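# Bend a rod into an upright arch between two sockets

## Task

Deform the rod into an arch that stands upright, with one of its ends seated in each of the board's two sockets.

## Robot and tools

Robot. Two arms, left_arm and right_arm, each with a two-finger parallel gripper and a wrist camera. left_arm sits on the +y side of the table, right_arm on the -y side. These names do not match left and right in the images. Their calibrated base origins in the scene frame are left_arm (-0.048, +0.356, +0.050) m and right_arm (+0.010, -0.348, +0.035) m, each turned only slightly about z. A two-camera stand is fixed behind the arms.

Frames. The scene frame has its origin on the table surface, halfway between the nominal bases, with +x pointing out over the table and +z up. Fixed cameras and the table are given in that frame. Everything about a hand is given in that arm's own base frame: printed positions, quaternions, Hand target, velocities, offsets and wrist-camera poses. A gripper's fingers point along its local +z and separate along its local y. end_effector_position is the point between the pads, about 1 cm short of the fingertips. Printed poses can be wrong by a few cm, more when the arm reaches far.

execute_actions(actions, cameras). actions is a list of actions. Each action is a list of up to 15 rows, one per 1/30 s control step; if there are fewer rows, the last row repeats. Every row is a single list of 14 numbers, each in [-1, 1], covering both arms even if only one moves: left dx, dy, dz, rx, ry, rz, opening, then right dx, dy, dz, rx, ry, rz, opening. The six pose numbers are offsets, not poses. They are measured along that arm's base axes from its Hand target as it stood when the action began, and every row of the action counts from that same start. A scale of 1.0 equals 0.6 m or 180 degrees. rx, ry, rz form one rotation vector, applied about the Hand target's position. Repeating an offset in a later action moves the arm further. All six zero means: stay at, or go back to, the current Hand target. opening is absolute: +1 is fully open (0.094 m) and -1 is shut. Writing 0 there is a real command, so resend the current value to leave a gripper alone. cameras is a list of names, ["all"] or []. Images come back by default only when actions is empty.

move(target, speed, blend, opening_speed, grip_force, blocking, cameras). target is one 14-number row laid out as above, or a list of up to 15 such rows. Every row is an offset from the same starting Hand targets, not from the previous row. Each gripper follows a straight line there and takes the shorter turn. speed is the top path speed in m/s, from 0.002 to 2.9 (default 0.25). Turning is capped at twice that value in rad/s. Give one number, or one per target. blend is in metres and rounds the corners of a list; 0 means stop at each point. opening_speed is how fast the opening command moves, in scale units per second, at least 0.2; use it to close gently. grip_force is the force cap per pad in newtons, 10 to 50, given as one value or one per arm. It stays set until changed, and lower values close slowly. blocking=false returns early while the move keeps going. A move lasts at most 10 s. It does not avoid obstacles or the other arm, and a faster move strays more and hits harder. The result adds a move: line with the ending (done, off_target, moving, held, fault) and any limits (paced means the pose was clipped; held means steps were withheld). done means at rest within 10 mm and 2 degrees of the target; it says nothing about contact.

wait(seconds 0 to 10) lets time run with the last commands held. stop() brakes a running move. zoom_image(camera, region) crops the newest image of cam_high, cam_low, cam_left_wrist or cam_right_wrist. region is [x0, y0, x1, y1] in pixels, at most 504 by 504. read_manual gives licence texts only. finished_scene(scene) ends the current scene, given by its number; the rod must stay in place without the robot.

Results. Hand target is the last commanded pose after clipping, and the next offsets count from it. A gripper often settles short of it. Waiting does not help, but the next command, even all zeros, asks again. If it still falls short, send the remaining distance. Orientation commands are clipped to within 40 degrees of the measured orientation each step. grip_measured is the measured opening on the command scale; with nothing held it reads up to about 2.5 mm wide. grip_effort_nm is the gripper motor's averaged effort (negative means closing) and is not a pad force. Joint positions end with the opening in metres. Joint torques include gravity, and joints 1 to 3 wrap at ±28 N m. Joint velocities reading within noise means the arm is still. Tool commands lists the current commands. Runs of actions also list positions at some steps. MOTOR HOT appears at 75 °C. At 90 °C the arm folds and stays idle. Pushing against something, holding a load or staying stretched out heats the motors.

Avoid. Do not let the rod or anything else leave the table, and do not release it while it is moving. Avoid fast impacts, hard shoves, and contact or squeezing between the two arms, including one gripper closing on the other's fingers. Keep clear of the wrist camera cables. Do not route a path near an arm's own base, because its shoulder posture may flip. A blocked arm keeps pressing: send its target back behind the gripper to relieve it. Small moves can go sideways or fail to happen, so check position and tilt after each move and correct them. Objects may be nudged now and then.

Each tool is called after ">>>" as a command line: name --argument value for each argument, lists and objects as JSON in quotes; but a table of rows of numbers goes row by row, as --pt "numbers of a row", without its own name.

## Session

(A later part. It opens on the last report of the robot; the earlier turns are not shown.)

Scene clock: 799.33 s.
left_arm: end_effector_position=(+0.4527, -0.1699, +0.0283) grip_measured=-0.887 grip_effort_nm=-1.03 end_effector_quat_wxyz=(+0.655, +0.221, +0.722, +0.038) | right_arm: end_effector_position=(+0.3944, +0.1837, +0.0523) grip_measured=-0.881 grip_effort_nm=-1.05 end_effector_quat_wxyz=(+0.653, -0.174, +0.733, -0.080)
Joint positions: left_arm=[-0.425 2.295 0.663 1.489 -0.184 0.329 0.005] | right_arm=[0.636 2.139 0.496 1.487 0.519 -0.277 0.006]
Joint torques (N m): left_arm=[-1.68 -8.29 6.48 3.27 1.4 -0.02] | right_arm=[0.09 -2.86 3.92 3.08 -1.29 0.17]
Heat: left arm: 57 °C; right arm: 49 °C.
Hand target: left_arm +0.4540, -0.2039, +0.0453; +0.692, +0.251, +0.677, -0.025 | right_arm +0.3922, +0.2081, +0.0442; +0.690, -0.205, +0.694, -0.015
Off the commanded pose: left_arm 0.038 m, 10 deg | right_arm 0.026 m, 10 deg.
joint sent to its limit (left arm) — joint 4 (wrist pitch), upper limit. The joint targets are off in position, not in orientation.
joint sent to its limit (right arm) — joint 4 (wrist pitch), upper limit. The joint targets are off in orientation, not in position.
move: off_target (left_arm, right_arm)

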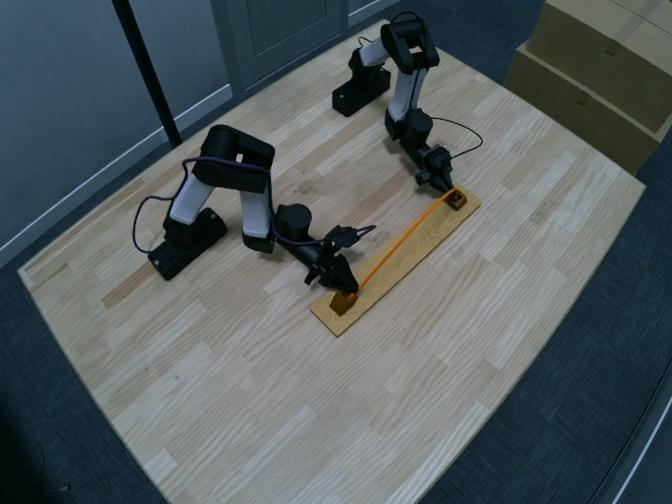

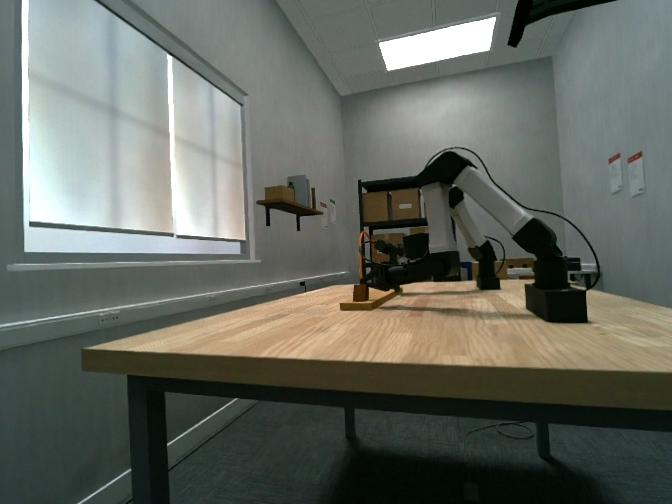

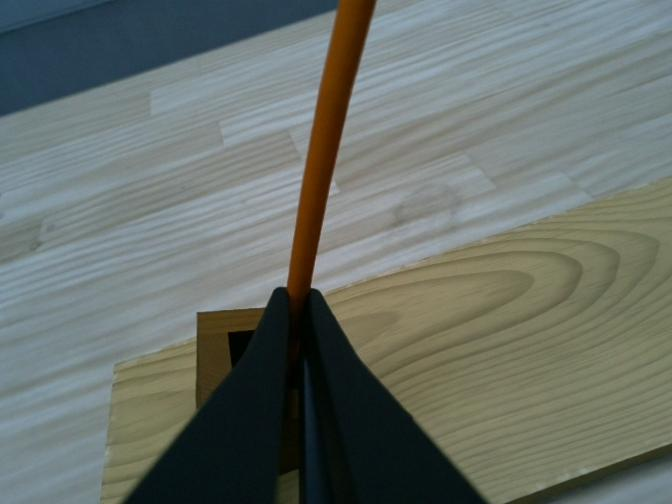

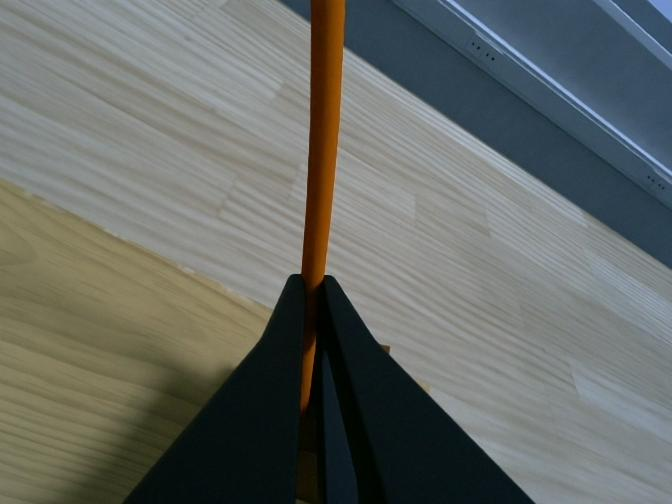

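>>> move --target '[-0.0022,0.0567,-0.0283,0.0206,0.0262,0.0473,-1,0.0037,-0.0407,0.0135,-0.0195,0.0247,-0.0477,-1]' --speed 0.03 --cameras '["all"]'

>>> zoom_image --camera "cam_high" --region '[430, 165, 490, 225]'

>>> zoom_image --camera "cam_high" --region '[320, 265, 380, 325]'

Scene clock: 838.43 s.
left_arm: end_effector_position=(+0.4532, -0.1675, +0.0274) grip_measured=-0.887 grip_effort_nm=-1.03 end_effector_quat_wxyz=(+0.653, +0.217, +0.724, +0.043) | right_arm: end_effector_position=(+0.3948, +0.1807, +0.0525) grip_measured=-0.881 grip_effort_nm=-1.05 end_effector_quat_wxyz=(+0.652, -0.168, +0.735, -0.086)
Joint positions: left_arm=[-0.425 2.295 0.663 1.485 -0.197 0.329 0.005] | right_arm=[0.636 2.136 0.496 1.482 0.537 -0.275 0.006]
Joint torques (N m): left_arm=[-0.24 -9.88 3.18 2.58 0.09 0.06] | right_arm=[-0.2 -8.54 3.47 2.16 -0.11 -0.06]
Heat: left arm: 58 °C; right arm: 50 °C.
Hand target: left_arm +0.4526, -0.1699, +0.0283; +0.655, +0.222, +0.722, +0.038 | right_arm +0.3944, +0.1837, +0.0522; +0.653, -0.174, +0.733, -0.080
Off the commanded pose: left_arm 0.003 m, 1 deg | right_arm 0.003 m, 1 deg.
move: done

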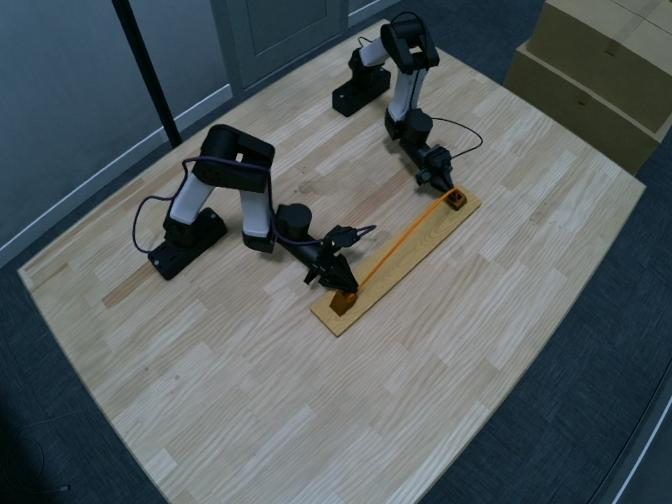

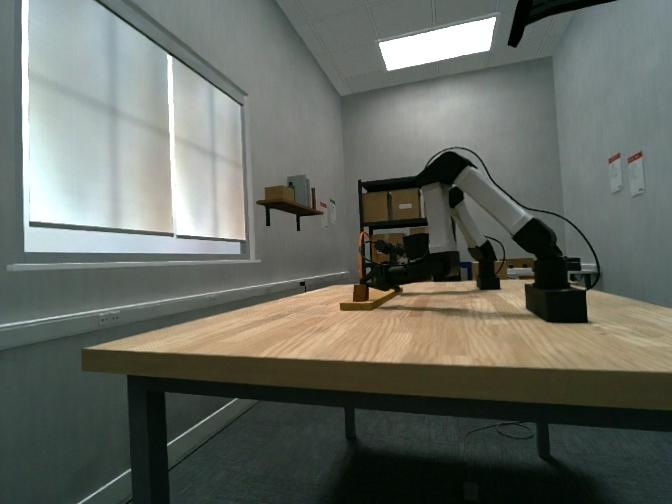

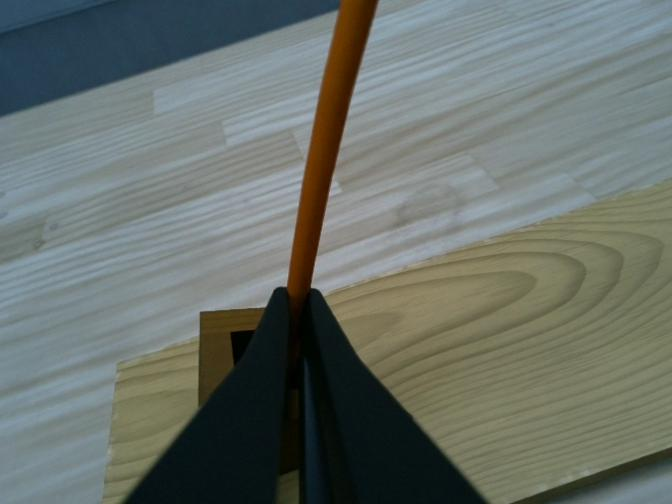

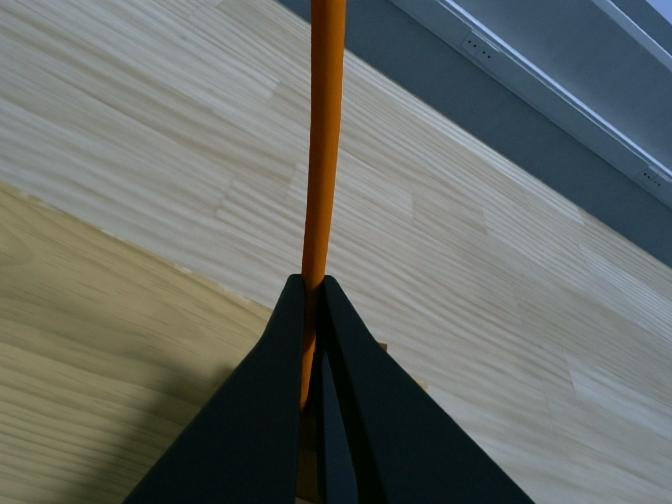

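Scaled by 8.400 from the camera's 672x504 image, which has a finer 960x720 frame.

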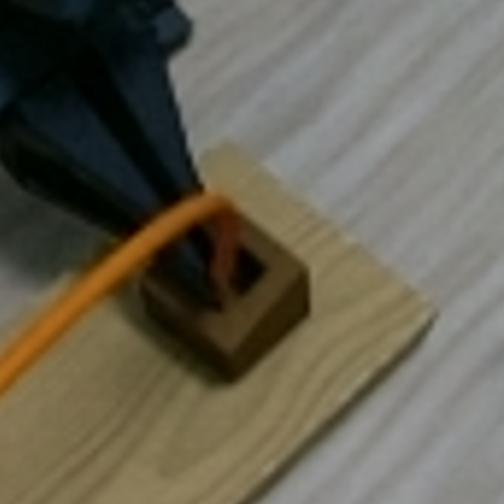

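Scaled by 8.400 from the camera's 672x504 image, which has a finer 960x720 frame.

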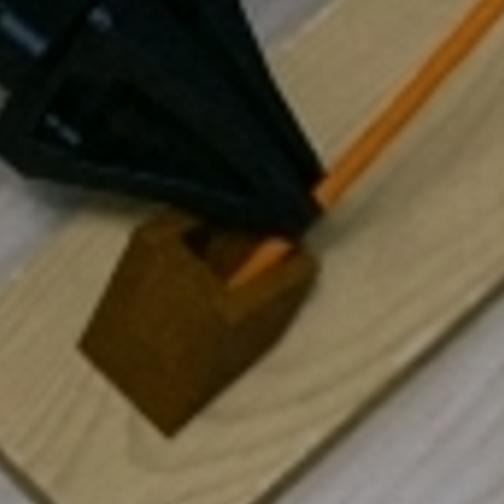

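>>> move --target '[0,0,0,0,0,0,-0.65,0,0,0,0,0,0,-0.65]' --opening_speed 0.25 --cameras '["all"]'

>>> zoom_image --camera "cam_high" --region '[430, 165, 490, 225]'

>>> zoom_image --camera "cam_high" --region '[320, 265, 380, 325]'

Scene clock: 856.50 s.
left_arm: end_effector_position=(+0.4533, -0.1671, +0.0274) grip_measured=-0.652 grip_effort_nm=0.08 end_effector_quat_wxyz=(+0.653, +0.217, +0.724, +0.044) | right_arm: end_effector_position=(+0.3963, +0.1739, +0.0526) grip_measured=-0.652 grip_effort_nm=0.07 end_effector_quat_wxyz=(+0.651, -0.158, +0.736, -0.097)
Joint positions: left_arm=[-0.425 2.295 0.663 1.485 -0.199 0.329 0.016] | right_arm=[0.629 2.136 0.496 1.481 0.56 -0.275 0.016]
Joint torques (N m): left_arm=[-0.27 -9.89 3.3 2.52 0.11 0.04] | right_arm=[0.39 -8.58 3.38 2.16 -0.34 -0.06]
Heat: left arm: 57 °C; right arm: 48 °C.
Hand target: left_arm +0.4526, -0.1699, +0.0283; +0.655, +0.222, +0.722, +0.038 | right_arm +0.3944, +0.1836, +0.0522; +0.653, -0.174, +0.733, -0.080
Off the commanded pose: left_arm 0.003 m, 1 deg | right_arm 0.010 m, 3 deg.
move: off_target (right_arm)

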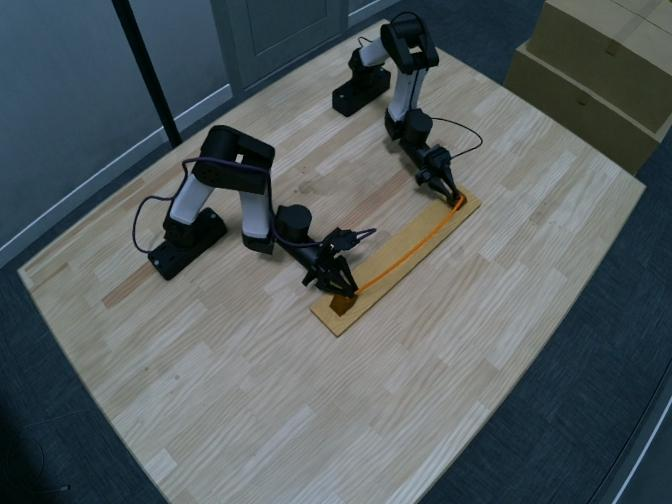

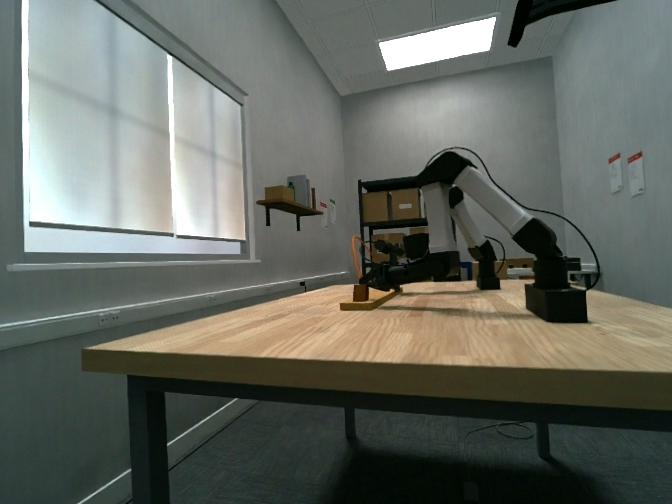

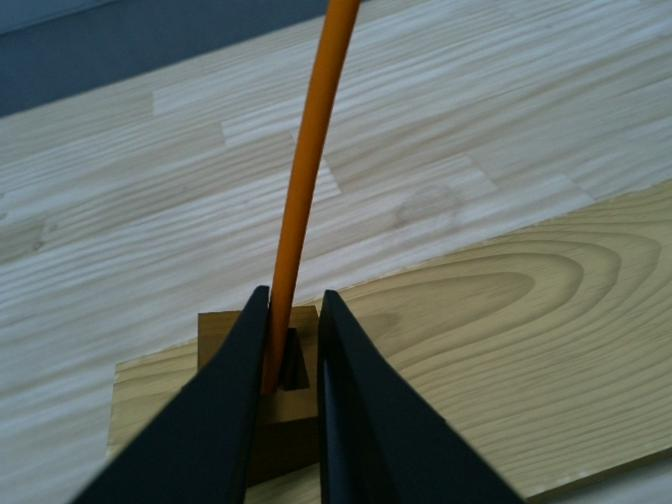

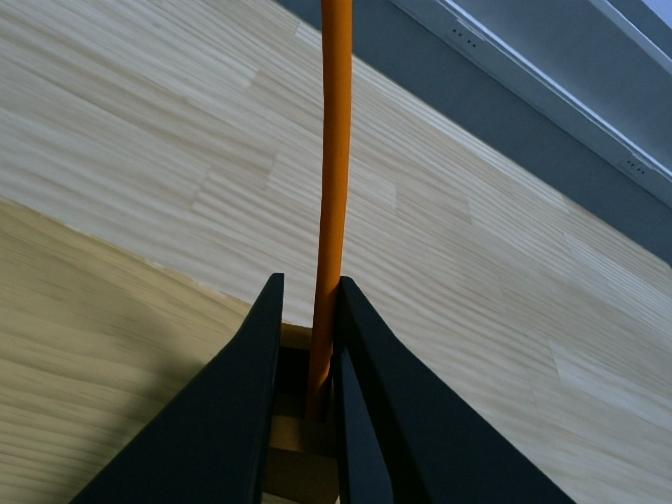

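Scaled by 8.400 from the camera's 672x504 image, which has a finer 960x720 frame.

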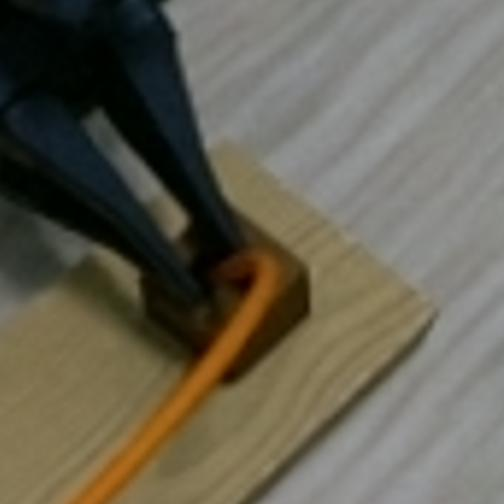

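Scaled by 8.400 from the camera's 672x504 image, which has a finer 960x720 frame.

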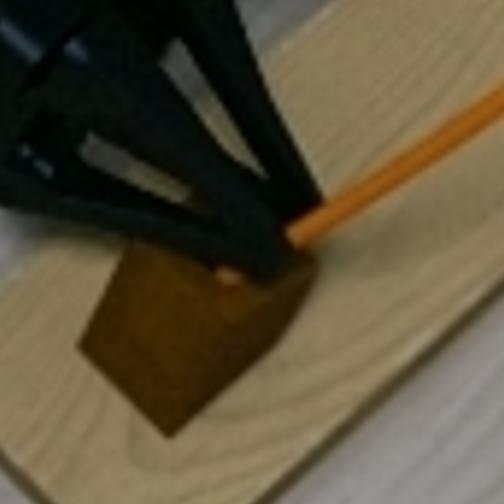

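>>> zoom_image --camera "cam_left_wrist" --region '[180, 290, 340, 410]'

>>> zoom_image --camera "cam_right_wrist" --region '[240, 300, 400, 504]'

>>> zoom_image --camera "cam_low" --region '[320, 220, 420, 320]'

Scaled by 3.150 from the camera's 672x504 image, which has a finer 960x720 frame.

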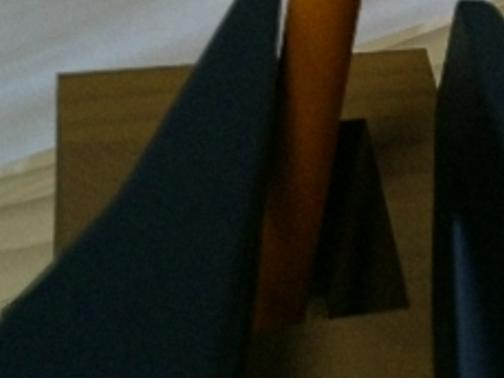

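Scaled by 2.471 from the camera's 672x504 image, which has a finer 960x720 frame.

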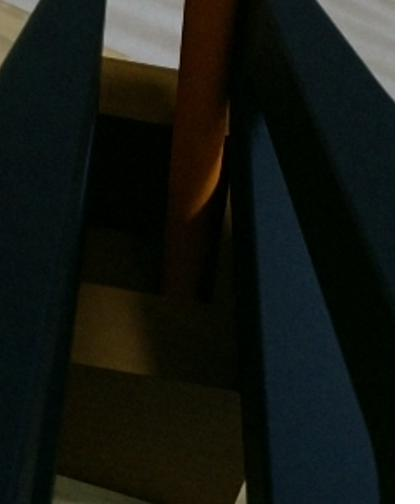

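Scaled by 5.040 from the camera's 672x504 image, which has a finer 960x720 frame.

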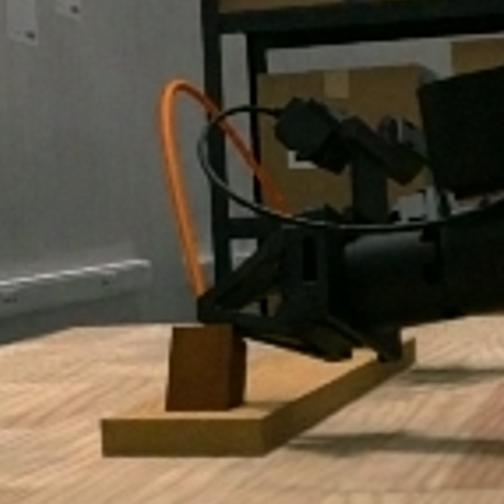

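>>> move --target '[0,0.01,0,0,0,0,-0.55,0,-0.024,0,0,0,0,-0.55]' --opening_speed 0.25 --speed 0.03 --cameras '["all"]'

>>> zoom_image --camera "cam_low" --region '[320, 220, 420, 320]'

Scene clock: 893.70 s.
left_arm: end_effector_position=(+0.4544, -0.1642, +0.0274) grip_measured=-0.552 grip_effort_nm=0.08 end_effector_quat_wxyz=(+0.653, +0.215, +0.725, +0.046) | right_arm: end_effector_position=(+0.3964, +0.1719, +0.0495) grip_measured=-0.552 grip_effort_nm=0.08 end_effector_quat_wxyz=(+0.647, -0.171, +0.738, -0.088)
Joint positions: left_arm=[-0.417 2.295 0.663 1.485 -0.197 0.329 0.021] | right_arm=[0.606 2.134 0.482 1.482 0.508 -0.28 0.021]
Joint torques (N m): left_arm=[0.53 -10.19 2.22 2.65 0.31 0.09] | right_arm=[-1.28 -8.91 1.68 2.49 -0.21 -0.09]
Heat: left arm: 56 °C; right arm: 48 °C.
Hand target: left_arm +0.4527, -0.1639, +0.0283; +0.655, +0.222, +0.722, +0.038 | right_arm +0.3943, +0.1693, +0.0522; +0.653, -0.174, +0.733, -0.080
Off the commanded pose: left_arm 0.002 m, 1 deg | right_arm 0.004 m, 1 deg.
move: done

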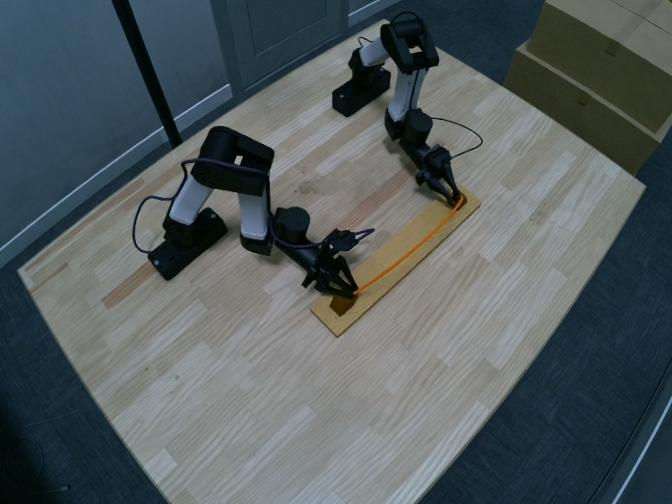

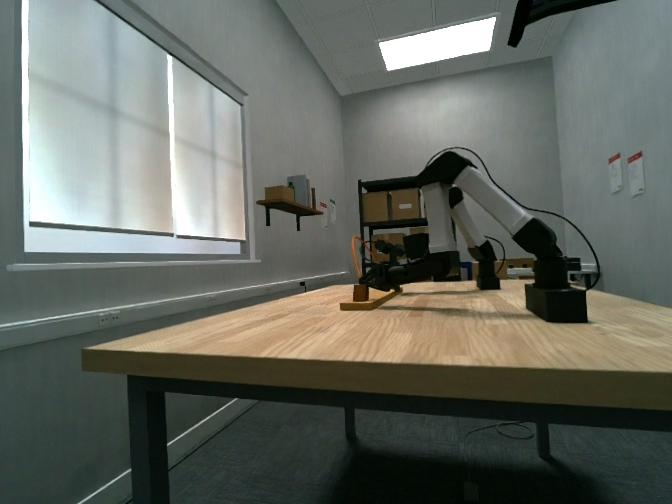

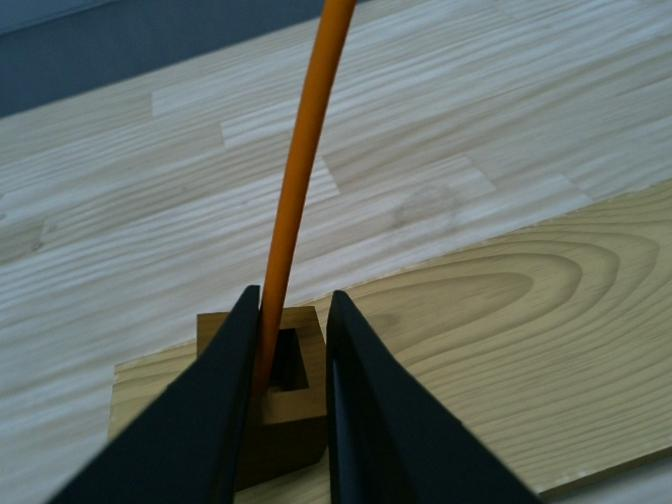

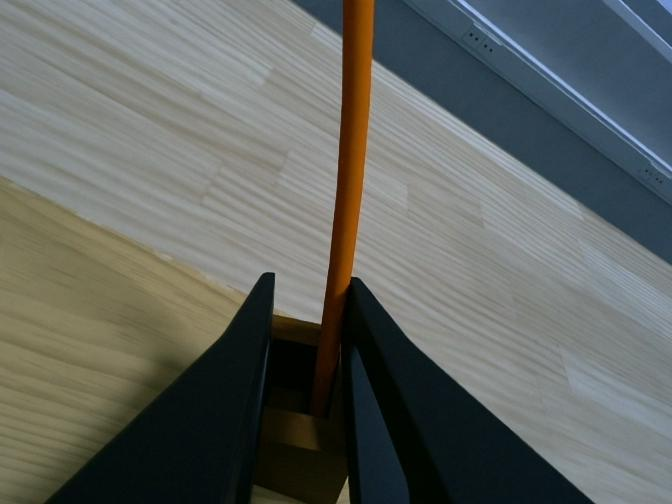

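Scaled by 5.040 from the camera's 672x504 image, which has a finer 960x720 frame.

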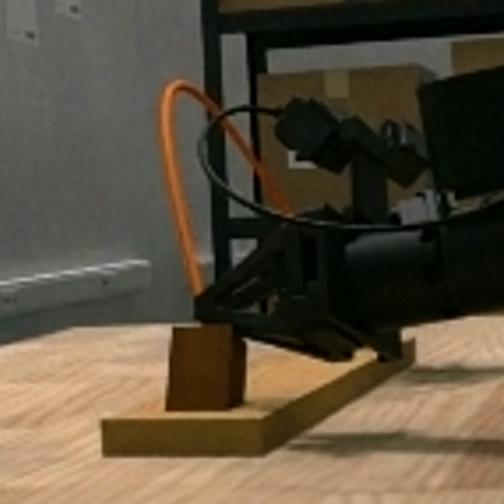

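>>> move --target '[-0.15,0.04,0.025,0,0,0,-0.55,-0.15,-0.015,0.025,0,0,0,-0.55]' --speed 0.06 --cameras '["all"]'

>>> zoom_image --camera "cam_low" --region '[320, 220, 420, 320]'

>>> zoom_image --camera "cam_high" --region '[310, 170, 490, 340]'

Scene clock: 903.50 s.
left_arm: end_effector_position=(+0.3595, -0.1382, +0.0195) grip_measured=-0.551 grip_effort_nm=0.07 end_effector_quat_wxyz=(+0.593, +0.246, +0.766, +0.043) | right_arm: end_effector_position=(+0.3022, +0.1569, +0.0405) grip_measured=-0.552 grip_effort_nm=0.07 end_effector_quat_wxyz=(+0.608, -0.208, +0.759, -0.104)
Joint positions: left_arm=[-0.464 2.071 0.276 1.49 -0.216 0.315 0.021] | right_arm=[0.808 1.964 0.163 1.486 0.684 -0.234 0.021]
Joint torques (N m): left_arm=[-0.8 -9.47 1.44 3.24 -0.29 -0.02] | right_arm=[0.35 -8.85 1.87 3 0.32 0.1]
Heat: left arm: 57 °C; right arm: 49 °C.
Hand target: left_arm +0.3627, -0.1399, +0.0434; +0.655, +0.222, +0.722, +0.038 | right_arm +0.3043, +0.1602, +0.0671; +0.653, -0.174, +0.733, -0.080
Off the commanded pose: left_arm 0.024 m, 9 deg | right_arm 0.027 m, 8 deg.
joint sent to its limit (left arm) — joint 4 (wrist pitch), upper limit. The joint targets are off in orientation, not in position.
joint sent to its limit (right arm) — joint 4 (wrist pitch), upper limit. The joint targets still meet the commanded pose.
move: off_target (left_arm, right_arm)

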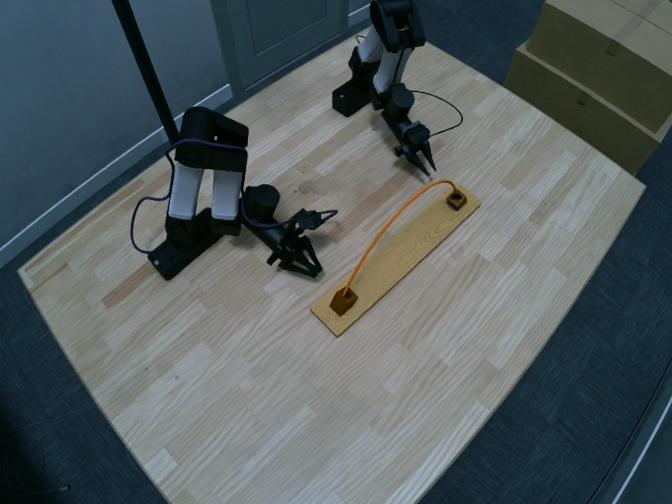

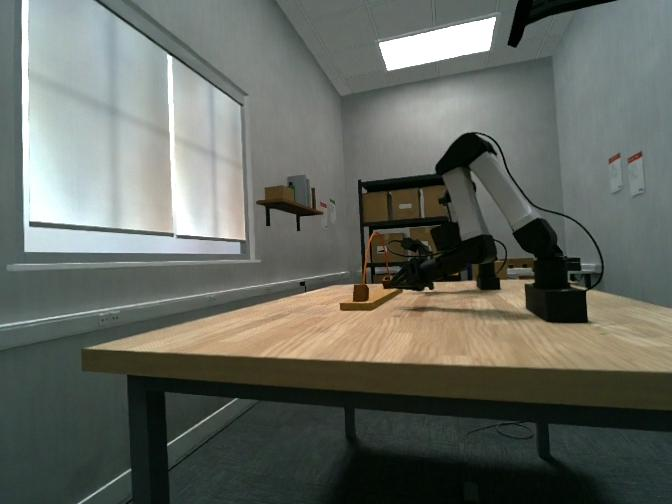

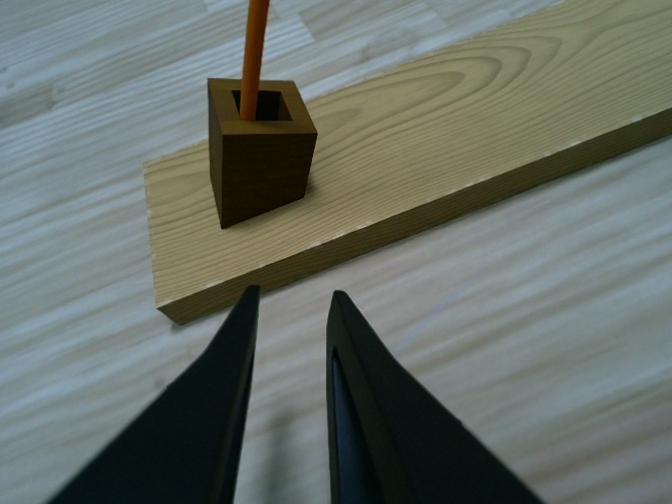

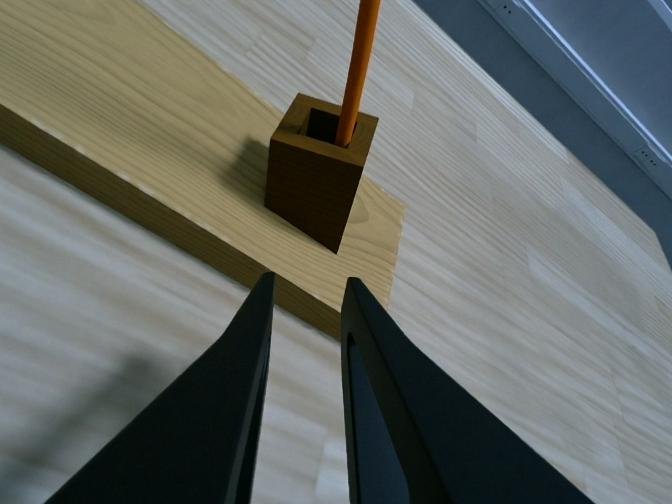

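Scaled by 5.040 from the camera's 672x504 image, which has a finer 960x720 frame.

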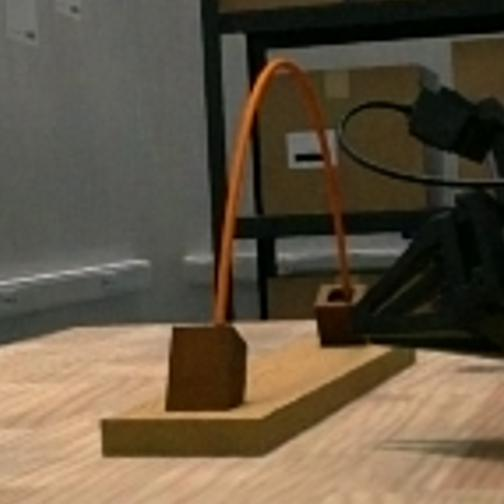

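Scaled by 2.800 from the camera's 672x504 image, which has a finer 960x720 frame.

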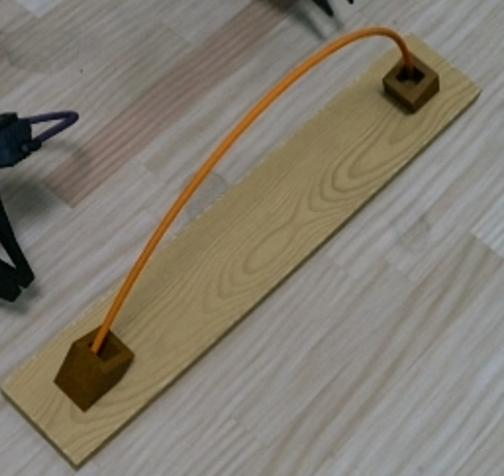

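>>> finished_scene --scene 1

The scene is finished: the task was done.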